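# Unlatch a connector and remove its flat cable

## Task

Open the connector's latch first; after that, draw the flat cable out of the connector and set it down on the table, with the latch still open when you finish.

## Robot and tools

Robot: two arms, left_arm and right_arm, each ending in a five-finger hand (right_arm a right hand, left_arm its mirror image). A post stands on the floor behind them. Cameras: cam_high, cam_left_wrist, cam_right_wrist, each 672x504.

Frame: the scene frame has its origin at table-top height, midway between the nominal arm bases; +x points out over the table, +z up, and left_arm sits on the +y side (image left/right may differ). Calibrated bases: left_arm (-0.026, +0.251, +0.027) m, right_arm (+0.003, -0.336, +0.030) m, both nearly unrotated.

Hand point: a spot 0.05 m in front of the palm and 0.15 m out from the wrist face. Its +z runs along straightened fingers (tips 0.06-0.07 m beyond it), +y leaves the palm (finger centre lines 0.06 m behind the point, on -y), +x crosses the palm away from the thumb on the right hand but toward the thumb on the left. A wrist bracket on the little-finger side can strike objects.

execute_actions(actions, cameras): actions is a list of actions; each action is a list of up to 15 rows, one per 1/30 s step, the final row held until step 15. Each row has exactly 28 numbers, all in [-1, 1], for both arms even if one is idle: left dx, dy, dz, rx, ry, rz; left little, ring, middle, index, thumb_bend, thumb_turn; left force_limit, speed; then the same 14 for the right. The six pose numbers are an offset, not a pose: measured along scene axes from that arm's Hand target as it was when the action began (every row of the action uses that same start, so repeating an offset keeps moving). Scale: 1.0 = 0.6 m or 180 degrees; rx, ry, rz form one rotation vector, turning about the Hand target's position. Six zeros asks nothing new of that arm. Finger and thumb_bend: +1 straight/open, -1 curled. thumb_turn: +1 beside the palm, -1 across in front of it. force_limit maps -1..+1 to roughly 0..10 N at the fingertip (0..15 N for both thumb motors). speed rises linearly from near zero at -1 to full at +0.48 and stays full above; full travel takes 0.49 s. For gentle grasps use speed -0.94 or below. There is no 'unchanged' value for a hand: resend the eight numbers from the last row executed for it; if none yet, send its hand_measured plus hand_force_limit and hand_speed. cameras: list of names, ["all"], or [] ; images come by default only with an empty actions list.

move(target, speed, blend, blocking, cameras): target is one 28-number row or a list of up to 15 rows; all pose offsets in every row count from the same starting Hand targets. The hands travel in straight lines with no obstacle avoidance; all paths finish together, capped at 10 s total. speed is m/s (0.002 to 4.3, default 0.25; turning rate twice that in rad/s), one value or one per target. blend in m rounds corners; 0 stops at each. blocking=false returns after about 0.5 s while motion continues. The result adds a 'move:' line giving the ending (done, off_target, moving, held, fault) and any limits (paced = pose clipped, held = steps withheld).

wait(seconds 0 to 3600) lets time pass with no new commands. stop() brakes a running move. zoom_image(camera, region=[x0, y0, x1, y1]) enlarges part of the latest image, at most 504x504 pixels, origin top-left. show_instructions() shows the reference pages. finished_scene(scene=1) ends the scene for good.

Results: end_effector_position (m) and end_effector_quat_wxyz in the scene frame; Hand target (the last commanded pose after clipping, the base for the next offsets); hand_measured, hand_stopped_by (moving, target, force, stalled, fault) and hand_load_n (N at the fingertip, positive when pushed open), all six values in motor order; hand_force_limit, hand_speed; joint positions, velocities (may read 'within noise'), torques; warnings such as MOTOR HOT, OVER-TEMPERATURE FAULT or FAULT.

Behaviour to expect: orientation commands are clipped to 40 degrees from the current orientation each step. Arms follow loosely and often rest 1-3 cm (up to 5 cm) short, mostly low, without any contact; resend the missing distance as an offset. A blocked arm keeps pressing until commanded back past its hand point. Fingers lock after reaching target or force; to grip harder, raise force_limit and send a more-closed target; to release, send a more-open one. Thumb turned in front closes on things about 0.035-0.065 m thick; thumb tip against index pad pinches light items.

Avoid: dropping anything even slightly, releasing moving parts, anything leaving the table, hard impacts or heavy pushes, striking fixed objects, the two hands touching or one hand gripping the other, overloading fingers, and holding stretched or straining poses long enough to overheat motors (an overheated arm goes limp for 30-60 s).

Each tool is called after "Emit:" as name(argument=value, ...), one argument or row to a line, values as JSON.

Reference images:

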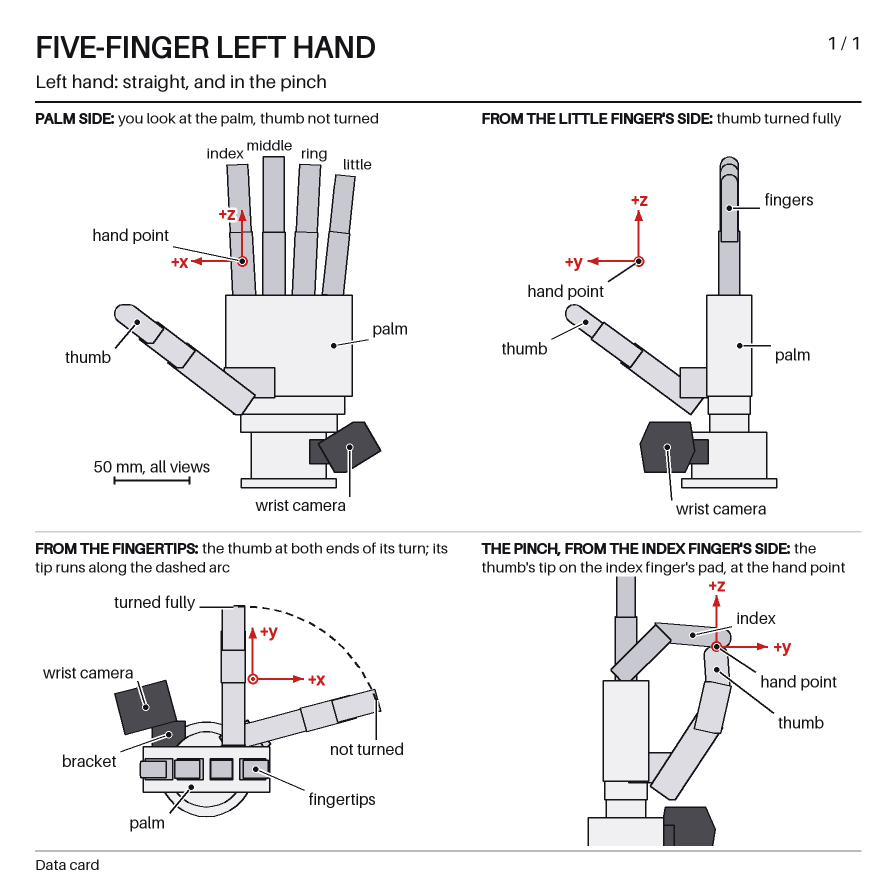

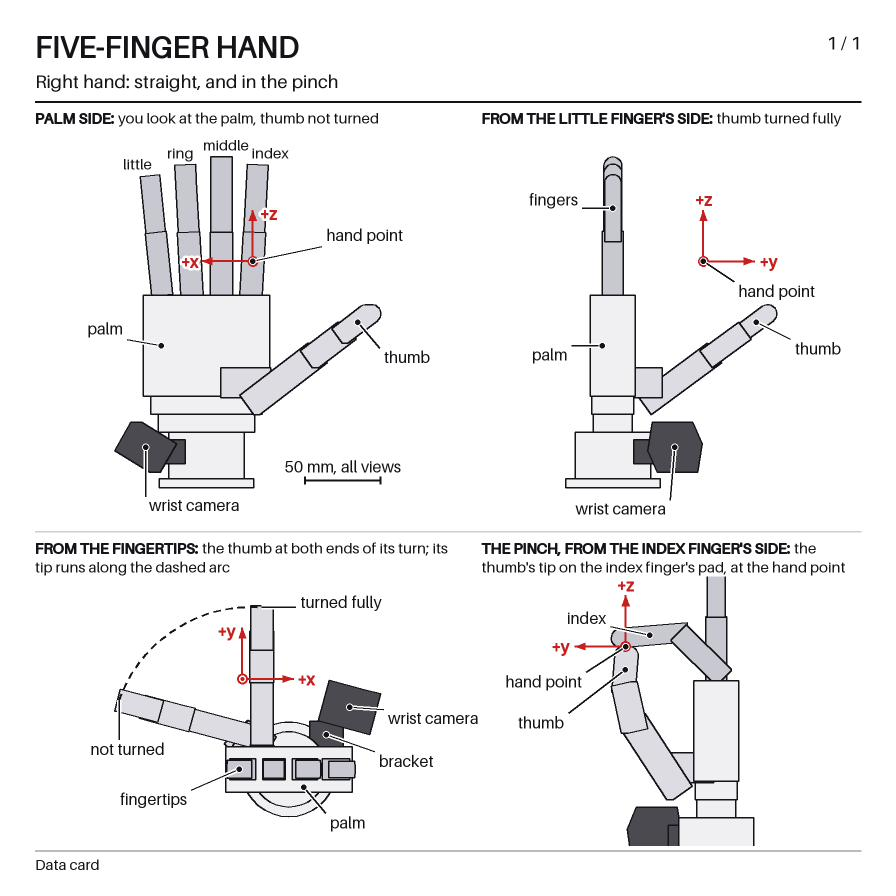

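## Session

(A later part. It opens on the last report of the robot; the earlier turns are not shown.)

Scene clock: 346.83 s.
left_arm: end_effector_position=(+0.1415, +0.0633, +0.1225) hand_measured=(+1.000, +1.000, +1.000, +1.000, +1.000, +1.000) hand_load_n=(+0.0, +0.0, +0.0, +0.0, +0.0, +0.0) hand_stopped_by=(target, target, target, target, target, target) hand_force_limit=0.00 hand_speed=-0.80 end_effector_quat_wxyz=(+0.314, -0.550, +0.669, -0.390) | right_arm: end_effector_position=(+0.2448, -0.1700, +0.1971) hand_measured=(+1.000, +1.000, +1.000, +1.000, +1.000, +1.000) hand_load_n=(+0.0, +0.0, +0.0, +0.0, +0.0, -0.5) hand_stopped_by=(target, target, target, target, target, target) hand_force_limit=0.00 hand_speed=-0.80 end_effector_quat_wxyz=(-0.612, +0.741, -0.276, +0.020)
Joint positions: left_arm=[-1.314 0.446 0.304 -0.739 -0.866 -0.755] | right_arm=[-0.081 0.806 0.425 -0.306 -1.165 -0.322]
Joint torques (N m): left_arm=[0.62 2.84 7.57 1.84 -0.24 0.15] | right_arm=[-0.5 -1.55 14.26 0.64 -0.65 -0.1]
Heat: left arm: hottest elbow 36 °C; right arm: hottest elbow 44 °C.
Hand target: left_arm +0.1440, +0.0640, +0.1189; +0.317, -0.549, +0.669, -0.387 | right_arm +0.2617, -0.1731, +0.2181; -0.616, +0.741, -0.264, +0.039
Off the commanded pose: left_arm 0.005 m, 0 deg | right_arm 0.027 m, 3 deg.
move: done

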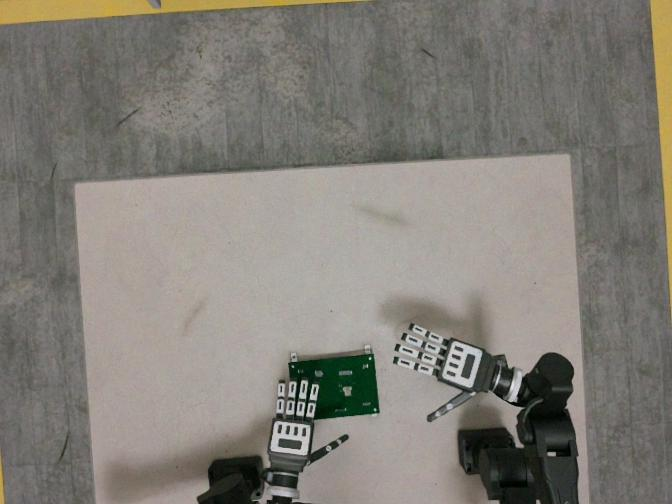

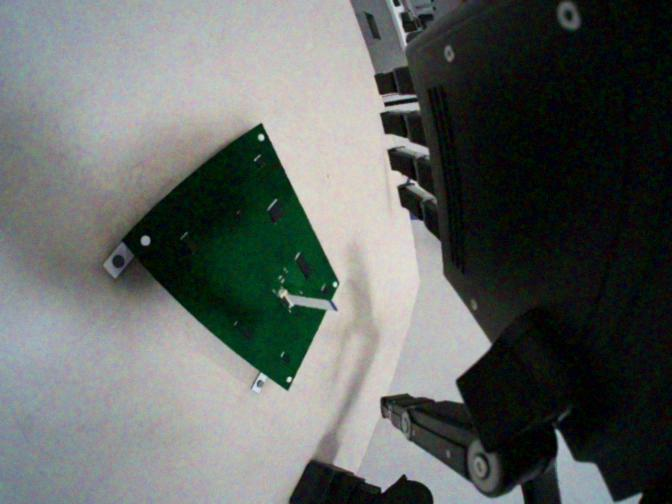

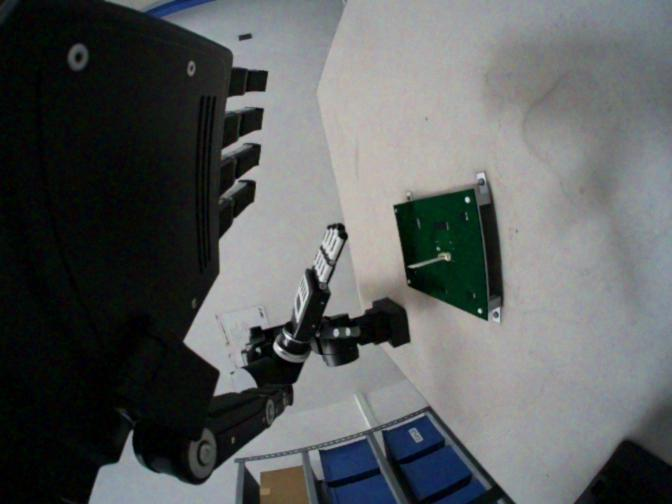

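Emit:
move(
  target=[
    [0.04,-0.06,0.05,-0.0109,-0.1107,0.0622,1,1,1,1,1,1,0,-0.8,0,0,0,0,0,0,1,1,1,1,1,1,0,-0.8],
    [0.07,-0.13,0.02,-0.0109,-0.1107,0.0622,1,1,1,1,1,1,0,-0.8,0,0,0,0,0,0,1,1,1,1,1,1,0,-0.8],
  ],
  speed=0.1,
  cameras=["all"],
)

Scene clock: 378.67 s.
left_arm: end_effector_position=(+0.1819, -0.0079, +0.1222) hand_measured=(+1.000, +1.000, +1.000, +1.000, +1.000, +1.000) hand_load_n=(+0.0, +0.0, +0.0, +0.0, +0.0, +0.0) hand_stopped_by=(target, target, target, target, target, target) hand_force_limit=0.00 hand_speed=-0.80 end_effector_quat_wxyz=(-0.459, +0.535, -0.550, +0.448) | right_arm: end_effector_position=(+0.2448, -0.1700, +0.1971) hand_measured=(+1.000, +1.000, +1.000, +1.000, +1.000, +1.000) hand_load_n=(+0.0, +0.0, +0.0, +0.0, +0.0, +0.0) hand_stopped_by=(target, target, target, target, target, target) hand_force_limit=0.00 hand_speed=-0.80 end_effector_quat_wxyz=(-0.612, +0.741, -0.276, +0.020)
Joint positions: left_arm=[-1.485 1.059 0.368 -0.284 -1.356 -0.938] | right_arm=[-0.081 0.806 0.425 -0.306 -1.165 -0.322]
Joint torques (N m): left_arm=[0.73 -3.9 7.2 1.37 -0.42 0.1] | right_arm=[-0.38 -1.44 14.23 0.65 -0.63 -0.12]
Heat: left arm: hottest elbow 36 °C; right arm: hottest elbow 46 °C.
Hand target: left_arm +0.1859, -0.0140, +0.1308; -0.454, +0.542, -0.541, +0.455 | right_arm +0.2617, -0.1731, +0.2181; -0.616, +0.741, -0.264, +0.039
Off the commanded pose: left_arm 0.011 m, 2 deg | right_arm 0.027 m, 3 deg.
move: off_target (left_arm)

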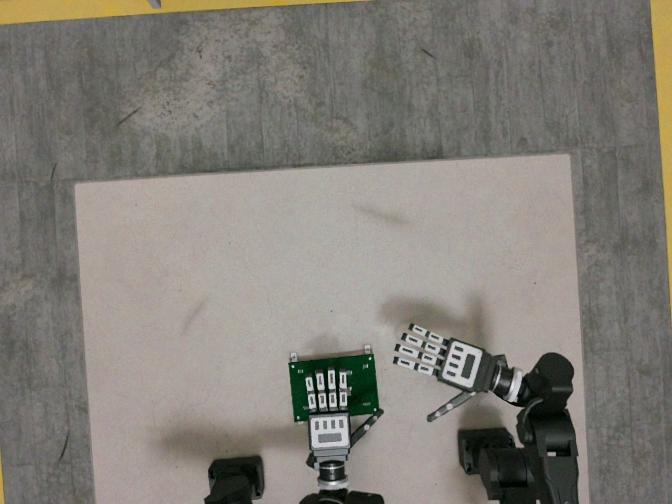

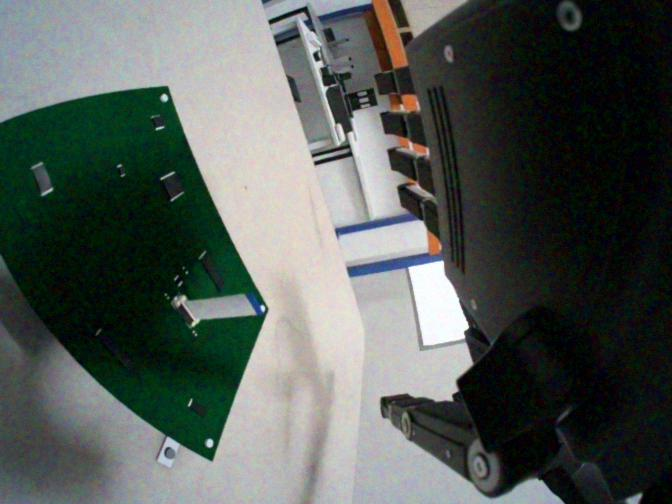

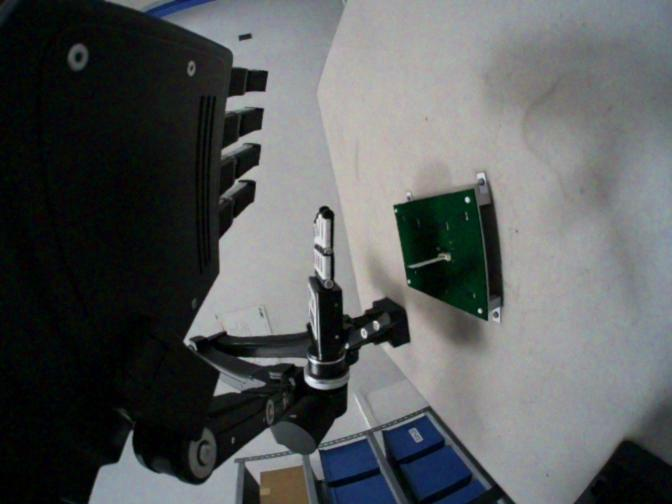

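Emit:
zoom_image(
  camera="cam_left_wrist",
  region=[155, 260, 275, 350],
)

Emit:
zoom_image(
  camera="cam_left_wrist",
  region=[165, 280, 225, 335],
)

Scaled by 4.200 from the camera's image (finer frame: 960x720).

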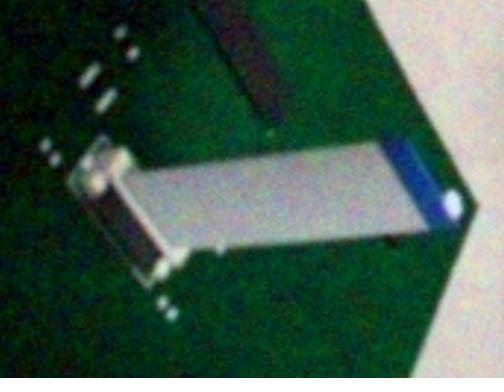

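Scaled by 8.400 from the camera's image (finer frame: 960x720).

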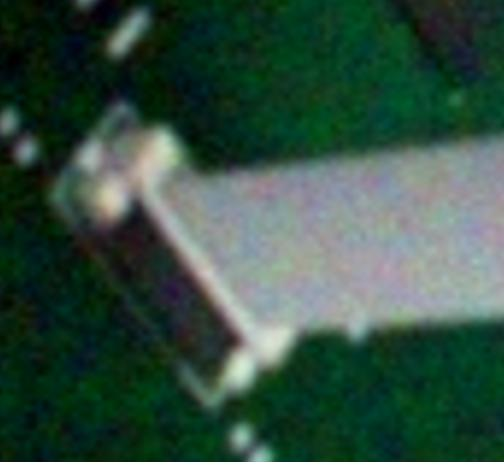

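Emit:
move(
  target=[0.038,-0.037,-0.042,0,0,0,1,1,1,1,1,1,0,-0.8,0,0,0,0,0,0,1,1,1,1,1,1,0,-0.8],
  speed=0.05,
  cameras=["all"],
)

Emit:
zoom_image(
  camera="cam_left_wrist",
  region=[120, 270, 180, 330],
)

Scene clock: 413.17 s.
left_arm: end_effector_position=(+0.2055, -0.0390, +0.1085) hand_measured=(+1.000, +1.000, +1.000, +1.000, +1.000, +1.000) hand_load_n=(+0.0, +0.0, +0.0, +0.0, +0.0, +0.0) hand_stopped_by=(target, target, target, target, target, target) hand_force_limit=0.00 hand_speed=-0.80 end_effector_quat_wxyz=(-0.451, +0.542, -0.542, +0.458) | right_arm: end_effector_position=(+0.2448, -0.1700, +0.1971) hand_measured=(+1.000, +1.000, +1.000, +1.000, +1.000, +1.000) hand_load_n=(+0.0, +0.0, +0.0, +0.0, +0.0, +0.0) hand_stopped_by=(target, target, target, target, target, target) hand_force_limit=0.00 hand_speed=-0.80 end_effector_quat_wxyz=(-0.612, +0.741, -0.276, +0.020)
Joint positions: left_arm=[-1.409 1.217 0.368 0.133 -1.303 -0.706] | right_arm=[-0.081 0.806 0.425 -0.306 -1.165 -0.322]
Joint torques (N m): left_arm=[0.67 -3.9 5.22 1.74 -0.28 0.11] | right_arm=[-0.56 -1.38 14.28 0.65 -0.64 -0.11]
Heat: left arm: hottest elbow 37 °C; right arm: hottest elbow 47 °C.
Hand target: left_arm +0.2087, -0.0361, +0.1056; -0.454, +0.542, -0.541, +0.455 | right_arm +0.2617, -0.1731, +0.2181; -0.616, +0.741, -0.264, +0.039
Off the commanded pose: left_arm 0.005 m, 1 deg | right_arm 0.027 m, 3 deg.
move: done

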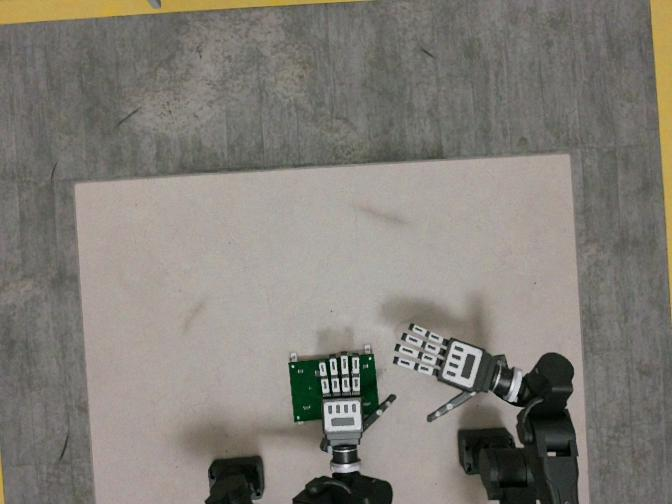

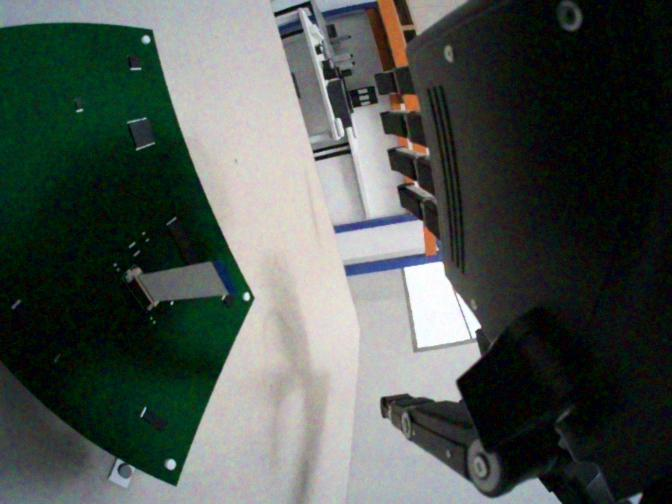

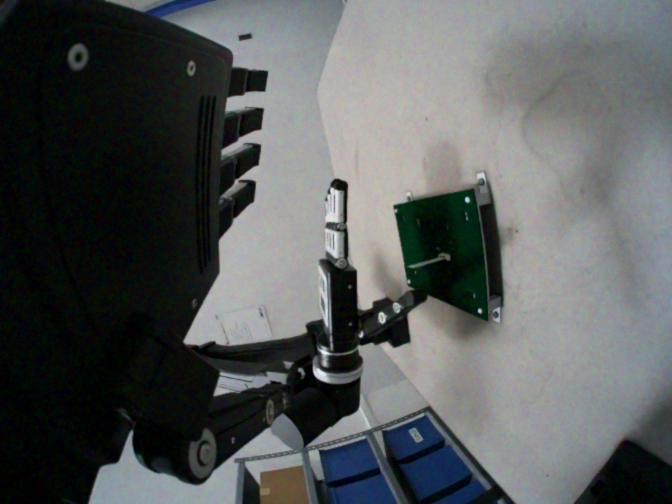

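Scaled by 8.400 from the camera's image (finer frame: 960x720).

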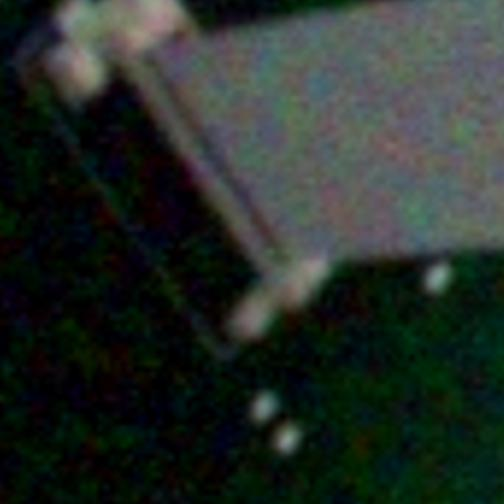

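Emit:
zoom_image(
  camera="cam_left_wrist",
  region=[100, 240, 180, 320],
)

Scaled by 6.300 from the camera's image (finer frame: 960x720).

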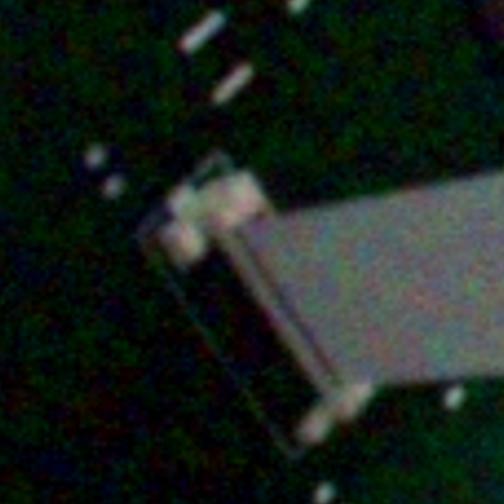

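Emit:
move(
  target=[
    [-0.03,0.1,0.12,0,0,0,1,1,1,1,1,1,0,-0.8,0,0,0,0,0,0,1,1,1,1,1,1,0,-0.8],
    [-0.148,0.42,0.15,0,0,0,1,1,1,1,1,1,0,-0.8,0,0,0,0,0,0,1,1,1,1,1,1,0,-0.8],
  ],
  speed=0.15,
  blend=0.03,
  cameras=["cam_high", "cam_left_wrist"],
)

Scene clock: 497.97 s.
left_arm: end_effector_position=(+0.1250, +0.2132, +0.1705) hand_measured=(+1.000, +1.000, +1.000, +1.000, +1.000, +1.000) hand_load_n=(+0.0, +0.0, +0.0, +0.0, +0.0, +0.0) hand_stopped_by=(target, target, target, target, target, target) hand_force_limit=0.00 hand_speed=-0.80 end_effector_quat_wxyz=(+0.396, -0.568, +0.624, -0.362) | right_arm: end_effector_position=(+0.2448, -0.1700, +0.1971) hand_measured=(+1.000, +1.000, +1.000, +1.000, +1.000, +1.000) hand_load_n=(+0.0, +0.0, +0.0, +0.0, +0.0, -0.5) hand_stopped_by=(target, target, target, target, target, target) hand_force_limit=0.00 hand_speed=-0.80 end_effector_quat_wxyz=(-0.612, +0.741, -0.276, +0.020)
Joint positions: left_arm=[-1.458 -0.008 0.417 -1.689 -1.11 -1.14] | right_arm=[-0.081 0.806 0.425 -0.306 -1.165 -0.322]
Joint torques (N m): left_arm=[0.73 5.89 11.19 -0.08 -0.47 -0.02] | right_arm=[-0.38 -1.85 14.32 0.64 -0.63 -0.11]
Heat: left arm: hottest elbow 34 °C; right arm: hottest elbow 49 °C.
Hand target: left_arm +0.1199, +0.2159, +0.1956; +0.454, -0.542, +0.541, -0.455 | right_arm +0.2617, -0.1731, +0.2181; -0.616, +0.741, -0.264, +0.039
Off the commanded pose: left_arm 0.026 m, 16 deg | right_arm 0.027 m, 3 deg.
joint sent to its limit (left arm) — joint 2 (shoulder), lower limit; joint 4 (wrist pitch), lower limit. The joint targets are off in position and orientation.
move: off_target (left_arm)

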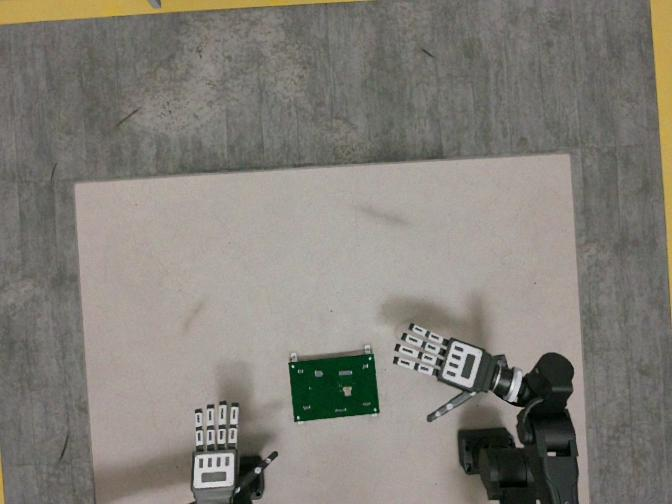

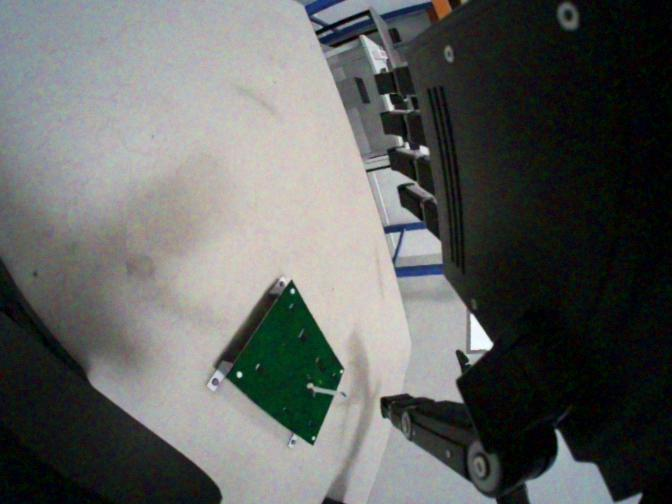

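Emit:
move(
  target=[0,0.107,-0.02,0.2117,0.4084,-0.2253,1,1,1,1,1,1,0,-0.8,-0.12,0.22,-0.10,-0.0645,-0.0685,-0.3501,1,1,1,1,1,1,0,-0.8],
  speed=0.15,
  cameras=["all"],
)

Scene clock: 512.63 s.
left_arm: end_effector_position=(+0.1024, +0.2807, +0.1632) hand_measured=(+1.000, +1.000, +1.000, +1.000, +1.000, +1.000) hand_load_n=(+0.0, +0.0, +0.0, +0.0, +0.0, +0.0) hand_stopped_by=(target, target, target, target, target, target) hand_force_limit=0.00 hand_speed=-0.80 end_effector_quat_wxyz=(+0.000, -0.340, +0.940, +0.020) | right_arm: end_effector_position=(+0.1926, -0.0609, +0.1442) hand_measured=(+1.000, +1.000, +1.000, +1.000, +1.000, +1.000) hand_load_n=(+0.0, +0.0, +0.0, +0.0, +0.0, -0.5) hand_stopped_by=(target, target, target, target, target, target) hand_force_limit=0.00 hand_speed=-0.80 end_effector_quat_wxyz=(-0.441, +0.549, -0.537, +0.465)
Joint positions: left_arm=[-0.055 0.828 0.688 -1.444 -0.037 0.855] | right_arm=[1.523 1.15 0.533 -0.84 1.39 1.418]
Joint torques (N m): left_arm=[-0.85 -0.67 11.45 -0.64 0.01 0.12] | right_arm=[1.55 -4.25 11.6 -0.05 0.85 0.04]
Heat: left arm: hottest elbow 37 °C; right arm: hottest elbow 47 °C.
Hand target: left_arm +0.1200, +0.2801, +0.1835; +0.021, -0.330, +0.944, +0.013 | right_arm +0.1897, -0.0410, +0.1581; -0.454, +0.542, -0.542, +0.454
Off the commanded pose: left_arm 0.027 m, 3 deg | right_arm 0.024 m, 2 deg.
move: off_target (left_arm, right_arm)

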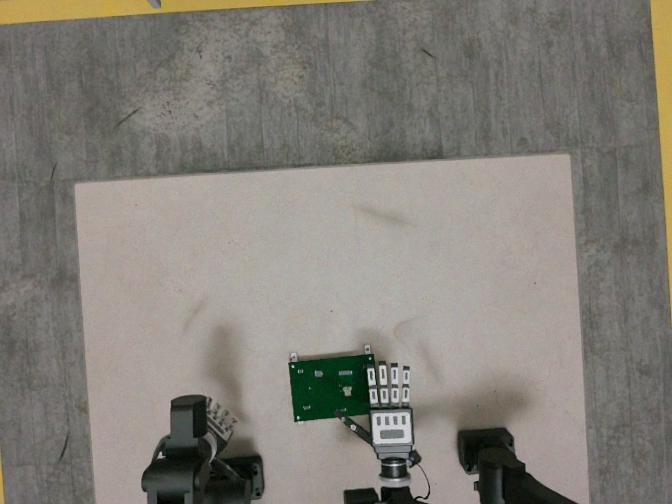

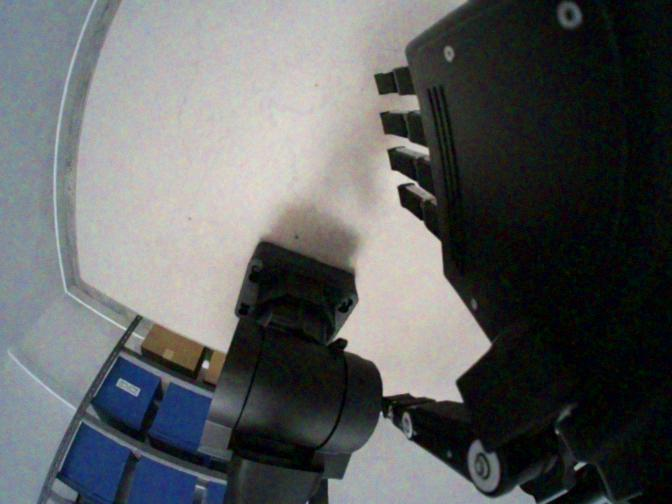

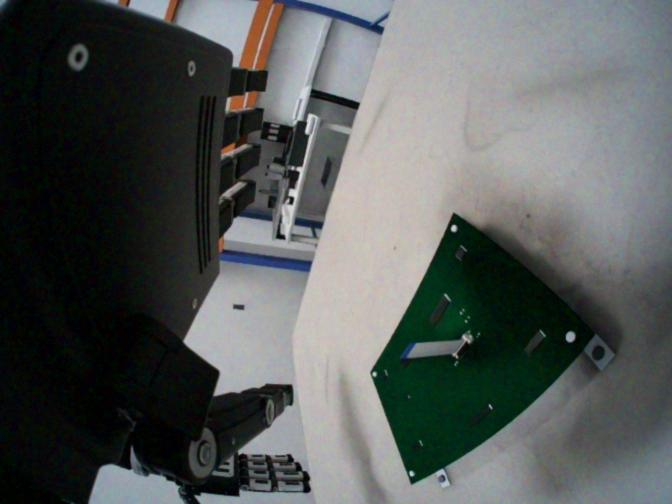

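Emit:
zoom_image(
  camera="cam_right_wrist",
  region=[395, 315, 495, 385],
)

Emit:
zoom_image(
  camera="cam_right_wrist",
  region=[440, 320, 490, 365],
)

Scaled by 5.040 from the camera's image (finer frame: 960x720).

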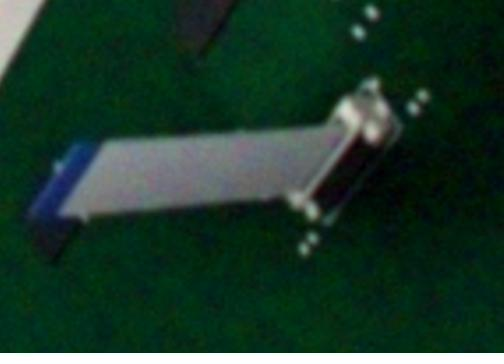

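Scaled by 10.080 from the camera's image (finer frame: 960x720).

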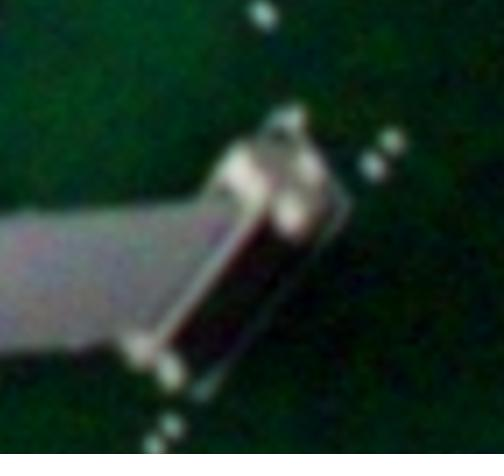

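Emit:
move(
  target=[0,0,0,0,0,0,1,1,1,1,1,1,0,-0.8,0.06,0.075,-0.08,0,0,0,1,1,1,1,1,1,0,-0.8],
  speed=0.08,
  cameras=["cam_high", "cam_right_wrist"],
)

Scene clock: 528.23 s.
left_arm: end_effector_position=(+0.1024, +0.2807, +0.1632) hand_measured=(+1.000, +1.000, +1.000, +1.000, +1.000, +1.000) hand_load_n=(+0.0, +0.0, +0.0, +0.0, +0.0, +0.0) hand_stopped_by=(target, target, target, target, target, target) hand_force_limit=0.00 hand_speed=-0.80 end_effector_quat_wxyz=(+0.000, -0.340, +0.940, +0.020) | right_arm: end_effector_position=(+0.2211, +0.0080, +0.1095) hand_measured=(+1.000, +1.000, +1.000, +1.000, +1.000, +1.000) hand_load_n=(-0.5, +0.0, +0.0, +0.0, +0.0, +0.0) hand_stopped_by=(target, target, target, target, target, target) hand_force_limit=0.00 hand_speed=-0.80 end_effector_quat_wxyz=(-0.455, +0.546, -0.538, +0.453)
Joint positions: left_arm=[-0.055 0.828 0.688 -1.444 -0.037 0.855] | right_arm=[1.439 1.369 0.539 -0.113 1.352 0.924]
Joint torques (N m): left_arm=[-0.79 -0.67 11.44 -0.65 0 0.11] | right_arm=[-1.26 -8.47 6.3 1.21 0.55 -0.12]
Heat: left arm: hottest elbow 40 °C; right arm: hottest elbow 45 °C.
Hand target: left_arm +0.1200, +0.2801, +0.1835; +0.021, -0.330, +0.944, +0.013 | right_arm +0.2257, +0.0039, +0.1101; -0.454, +0.542, -0.541, +0.454
Off the commanded pose: left_arm 0.027 m, 3 deg | right_arm 0.006 m, 1 deg.
move: done

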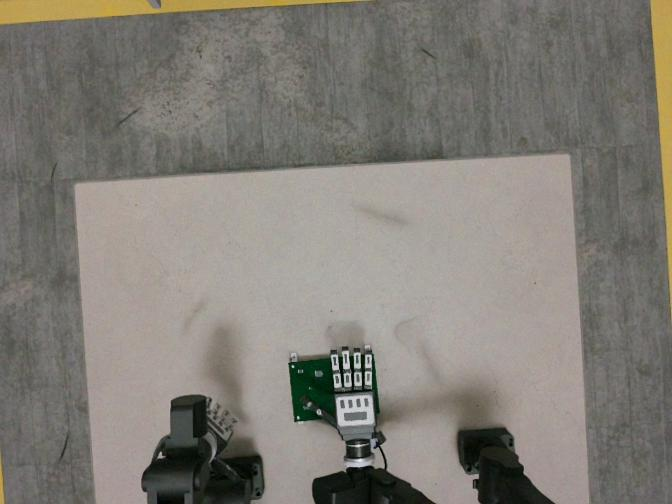

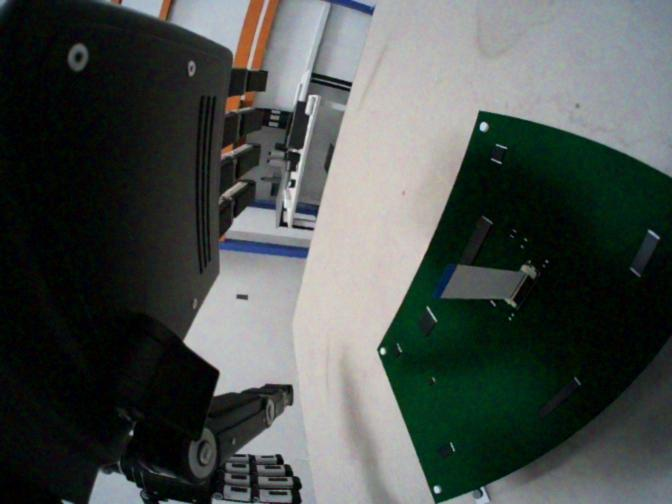

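Emit:
zoom_image(
  camera="cam_right_wrist",
  region=[495, 255, 555, 315],
)

Scaled by 8.400 from the camera's image (finer frame: 960x720).

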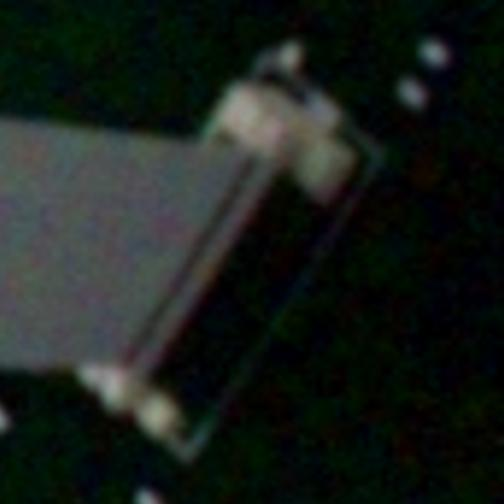

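Emit:
move(
  target=[
    [0,0,0,0,0,0,1,1,1,1,1,1,0,-0.8,-0.033,-0.02,0.11,0.0316,-0.0495,0.3601,1,1,1,1,1,1,0,-0.8],
    [0,0,0,0,0,0,1,1,1,1,1,1,0,-0.8,-0.093,0.02,-0.01,0.0316,-0.0495,0.3601,1,1,1,1,1,1,0,-0.8],
  ],
  speed=0.15,
  cameras=["cam_high", "cam_right_wrist"],
)

Scene clock: 583.40 s.
left_arm: end_effector_position=(+0.1024, +0.2807, +0.1632) hand_measured=(+1.000, +1.000, +1.000, +1.000, +1.000, +1.000) hand_load_n=(+0.0, +0.0, +0.0, +0.0, +0.0, +0.0) hand_stopped_by=(target, target, target, target, target, target) hand_force_limit=0.00 hand_speed=-0.80 end_effector_quat_wxyz=(+0.000, -0.340, +0.940, +0.020) | right_arm: end_effector_position=(+0.1747, +0.0163, +0.1048) hand_measured=(+1.000, +1.000, +1.000, +1.000, +1.000, +1.000) hand_load_n=(+0.0, -0.5, +0.0, +0.0, +0.0, +0.0) hand_stopped_by=(target, target, target, target, target, target) hand_force_limit=0.00 hand_speed=-0.80 end_effector_quat_wxyz=(+0.688, -0.691, +0.157, -0.155)
Joint positions: left_arm=[-0.055 0.828 0.688 -1.444 -0.037 0.855] | right_arm=[0.943 1.498 0.097 1.396 -0.171 0]
Joint torques (N m): left_arm=[-0.79 -0.67 11.45 -0.64 0 0.11] | right_arm=[1.14 -4.95 2.92 2.24 0.01 -0.06]
Heat: left arm: hottest elbow 45 °C; right arm: hottest elbow 37 °C.
Hand target: left_arm +0.1200, +0.2801, +0.1835; +0.021, -0.330, +0.944, +0.013 | right_arm +0.1699, +0.0159, +0.1040; +0.690, -0.691, +0.153, -0.153
Off the commanded pose: left_arm 0.027 m, 3 deg | right_arm 0.005 m, 1 deg.
move: done

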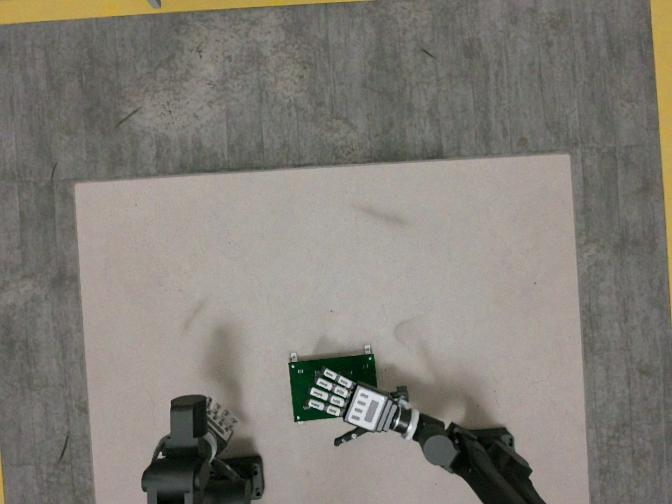

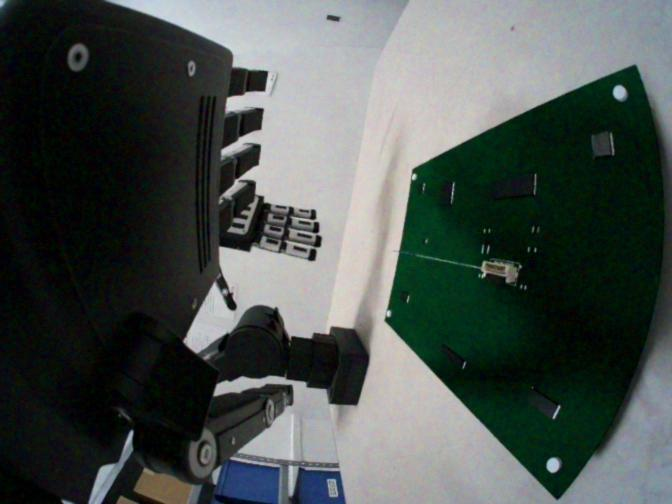

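Emit:
zoom_image(
  camera="cam_right_wrist",
  region=[475, 245, 530, 290],
)

Emit:
zoom_image(
  camera="cam_right_wrist",
  region=[380, 200, 560, 330],
)

Scaled by 9.164 from the camera's image (finer frame: 960x720).

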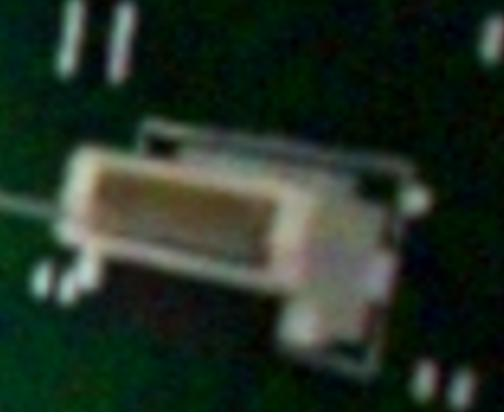

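Scaled by 2.800 from the camera's image (finer frame: 960x720).

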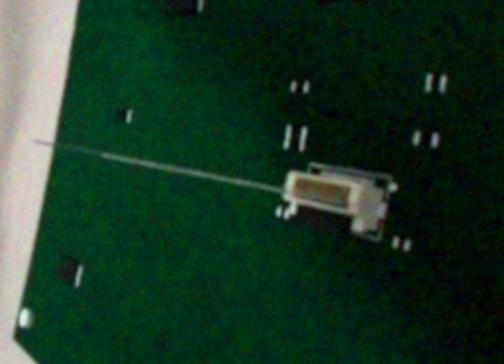

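Emit:
move(
  target=[0,0,0,0,0,0,1,1,1,1,1,1,0,-0.8,0,0.05,-0.045,0,0,0,1,1,1,1,1,1,0,-0.8],
  speed=0.06,
  cameras=["cam_high", "cam_right_wrist"],
)

Scene clock: 616.70 s.
left_arm: end_effector_position=(+0.1024, +0.2807, +0.1632) hand_measured=(+1.000, +1.000, +1.000, +1.000, +1.000, +1.000) hand_load_n=(+0.0, +0.0, +0.0, +0.0, +0.0, +0.0) hand_stopped_by=(target, target, target, target, target, target) hand_force_limit=0.00 hand_speed=-0.80 end_effector_quat_wxyz=(+0.000, -0.340, +0.940, +0.020) | right_arm: end_effector_position=(+0.1705, +0.0377, +0.0709) hand_measured=(+1.000, +1.000, +1.000, +1.000, +1.000, +1.000) hand_load_n=(+0.0, +0.0, +0.0, +0.0, +0.0, -0.5) hand_stopped_by=(target, target, target, target, target, target) hand_force_limit=0.00 hand_speed=-0.80 end_effector_quat_wxyz=(+0.678, -0.701, +0.160, -0.153)
Joint positions: left_arm=[-0.055 0.828 0.688 -1.444 -0.037 0.855] | right_arm=[1.018 1.737 0.147 1.555 -0.095 0]
Joint torques (N m): left_arm=[-0.79 -0.67 11.44 -0.65 0 0.11] | right_arm=[1.14 -6.95 3.22 2.36 0.01 -0.07]
Heat: left arm: hottest elbow 47 °C; right arm: hottest elbow 35 °C.
Hand target: left_arm +0.1200, +0.2801, +0.1835; +0.021, -0.330, +0.944, +0.013 | right_arm +0.1699, +0.0460, +0.0771; +0.690, -0.691, +0.153, -0.153
Off the commanded pose: left_arm 0.027 m, 3 deg | right_arm 0.010 m, 2 deg.
joint sent to its limit (right arm) — joint 4 (wrist pitch), upper limit. The joint targets still meet the commanded pose.
move: done

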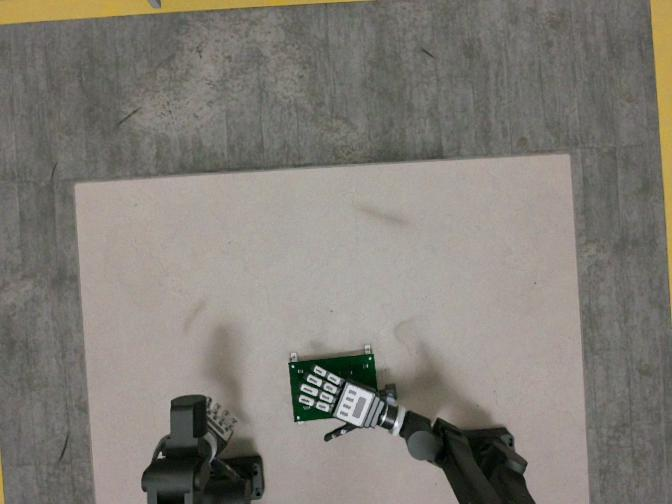

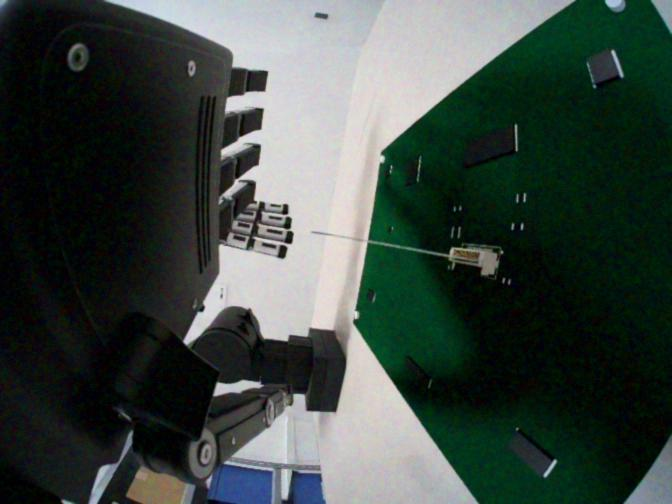

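Emit:
zoom_image(
  camera="cam_right_wrist",
  region=[440, 235, 515, 290],
)

Scaled by 6.720 from the camera's image (finer frame: 960x720).

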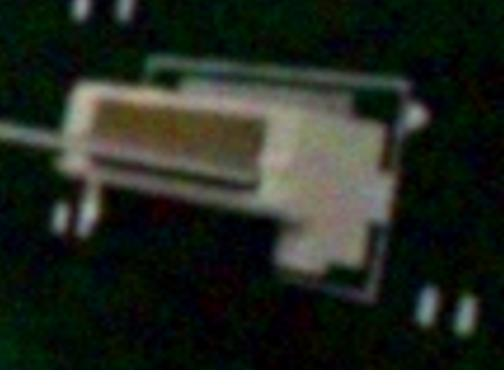

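Emit:
move(
  target=[
    [0,0,0,0,0,0,1,1,1,1,1,1,0,-0.8,0,-0.083,0.1,0,0,0,1,1,1,1,1,1,0,-0.8],
    [0,0,0,0,0,0,1,1,1,1,1,1,0,-0.8,0.083,-0.36,0.155,0,0,0,1,1,1,1,1,1,0,-0.8],
  ],
  speed=0.15,
  blend=0.03,
  cameras=["cam_high", "cam_right_wrist"],
)

Scene clock: 651.07 s.
left_arm: end_effector_position=(+0.1024, +0.2807, +0.1632) hand_measured=(+1.000, +1.000, +1.000, +1.000, +1.000, +1.000) hand_load_n=(+0.0, +0.0, +0.0, +0.0, +0.0, +0.0) hand_stopped_by=(target, target, target, target, target, target) hand_force_limit=0.00 hand_speed=-0.80 end_effector_quat_wxyz=(+0.000, -0.340, +0.940, +0.020) | right_arm: end_effector_position=(+0.2041, -0.1655, +0.1521) hand_measured=(+1.000, +1.000, +1.000, +1.000, +1.000, +1.000) hand_load_n=(+0.0, +0.0, +0.0, +0.0, +0.0, -0.5) hand_stopped_by=(target, target, target, target, target, target) hand_force_limit=0.00 hand_speed=-0.80 end_effector_quat_wxyz=(+0.690, -0.692, +0.166, -0.132)
Joint positions: left_arm=[-0.055 0.828 0.688 -1.444 -0.037 0.855] | right_arm=[-0.139 0.759 0.033 0.684 -1.272 0.006]
Joint torques (N m): left_arm=[-0.79 -0.73 11.45 -0.64 0 0.12] | right_arm=[-0.67 -0.73 11.9 0.8 -0.18 -0.1]
Heat: left arm: hottest elbow 48 °C; right arm: hottest elbow 34 °C.
Hand target: left_arm +0.1200, +0.2801, +0.1835; +0.021, -0.330, +0.944, +0.013 | right_arm +0.2197, -0.1701, +0.1701; +0.690, -0.691, +0.153, -0.153
Off the commanded pose: left_arm 0.027 m, 3 deg | right_arm 0.024 m, 3 deg.
move: off_target (right_arm)

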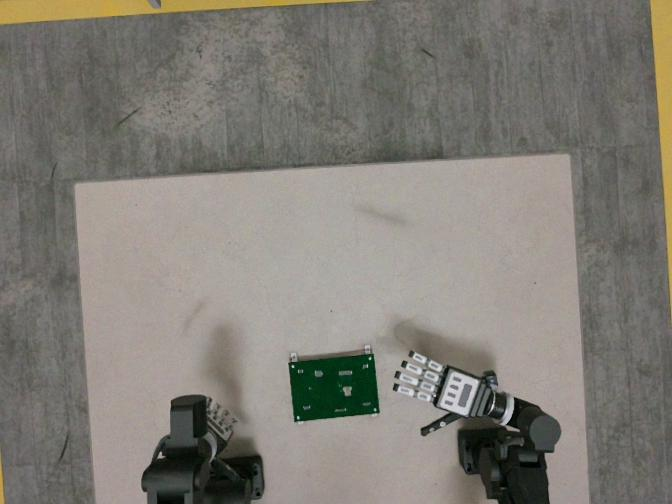

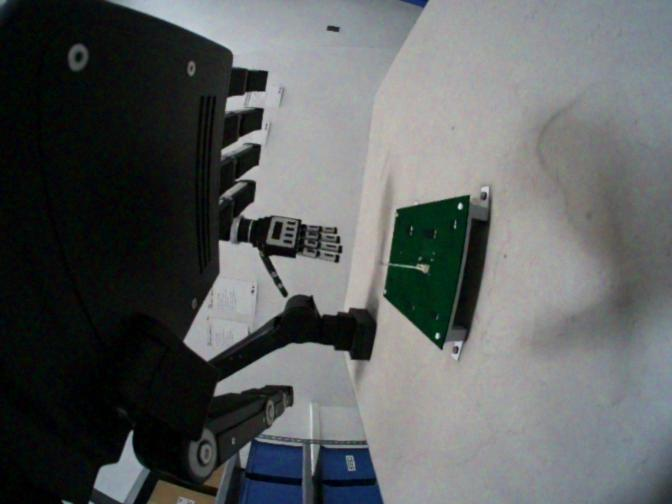

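Emit:
move(
  target=[
    [0,-0.3,-0.04,-0.1909,-0.2848,0.1934,1,1,1,1,1,1,0,-0.8,0,0,0,0,0,0,1,1,1,1,1,1,0,-0.8],
    [0.083,-0.433,-0.15,-0.1909,-0.2848,0.1934,1,1,1,1,1,1,0,-0.8,0,0,0,0,0,0,1,1,1,1,1,1,0,-0.8],
  ],
  speed=[0.15, 0.08],
  cameras=["cam_high", "cam_left_wrist"],
)

Scene clock: 685.80 s.
left_arm: end_effector_position=(+0.1670, +0.0182, +0.0973) hand_measured=(+1.000, +1.000, +1.000, +1.000, +1.000, +1.000) hand_load_n=(+0.0, +0.0, +0.0, +0.0, +0.0, -0.5) hand_stopped_by=(target, target, target, target, target, target) hand_force_limit=0.00 hand_speed=-0.80 end_effector_quat_wxyz=(+0.313, -0.549, +0.670, -0.389) | right_arm: end_effector_position=(+0.2041, -0.1655, +0.1524) hand_measured=(+1.000, +1.000, +1.000, +1.000, +1.000, +1.000) hand_load_n=(+0.0, -0.5, +0.0, +0.0, +0.0, +0.0) hand_stopped_by=(target, target, target, target, target, target) hand_force_limit=0.00 hand_speed=-0.80 end_effector_quat_wxyz=(+0.690, -0.692, +0.166, -0.133)
Joint positions: left_arm=[-1.251 0.749 0.303 -0.382 -0.824 -0.683] | right_arm=[-0.139 0.757 0.033 0.684 -1.272 0.006]
Joint torques (N m): left_arm=[0.62 0.21 6.91 1.92 -0.2 0.04] | right_arm=[-0.79 -0.79 11.7 0.73 -0.15 -0.07]
Heat: left arm: hottest elbow 46 °C; right arm: hottest elbow 40 °C.
Hand target: left_arm +0.1697, +0.0203, +0.0936; +0.316, -0.549, +0.669, -0.387 | right_arm +0.2191, -0.1698, +0.1699; +0.691, -0.690, +0.153, -0.153 (not the last commanded pose)
Off the commanded pose: left_arm 0.005 m, 0 deg | right_arm 0.024 m, 3 deg.
move: done

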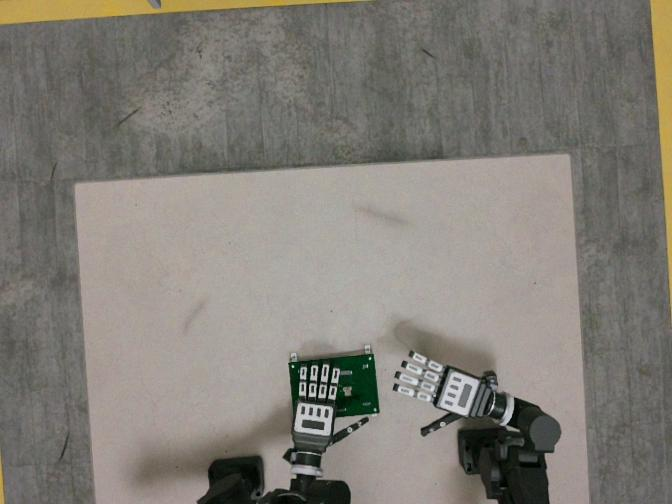

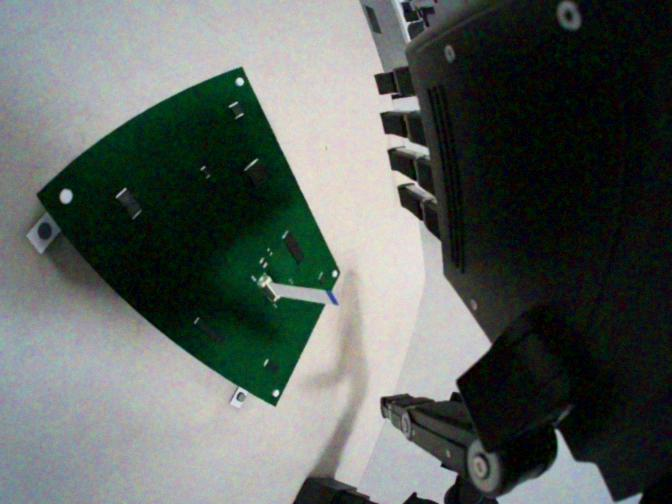

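Emit:
zoom_image(
  camera="cam_left_wrist",
  region=[245, 262, 305, 317],
)

Scaled by 8.400 from the camera's image (finer frame: 960x720).

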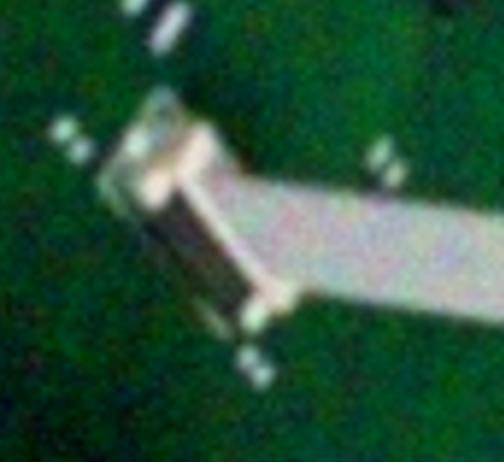

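Emit:
zoom_image(
  camera="cam_left_wrist",
  region=[255, 270, 285, 305],
)

Scaled by 14.400 from the camera's image (finer frame: 960x720).

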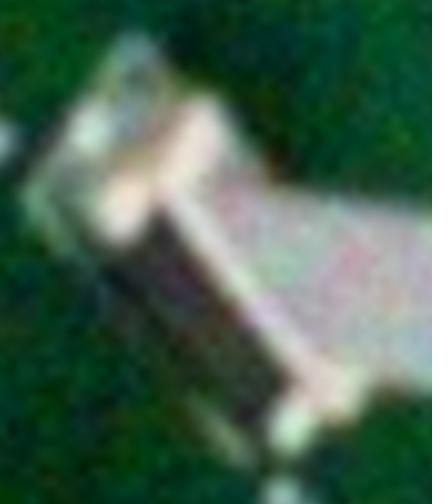

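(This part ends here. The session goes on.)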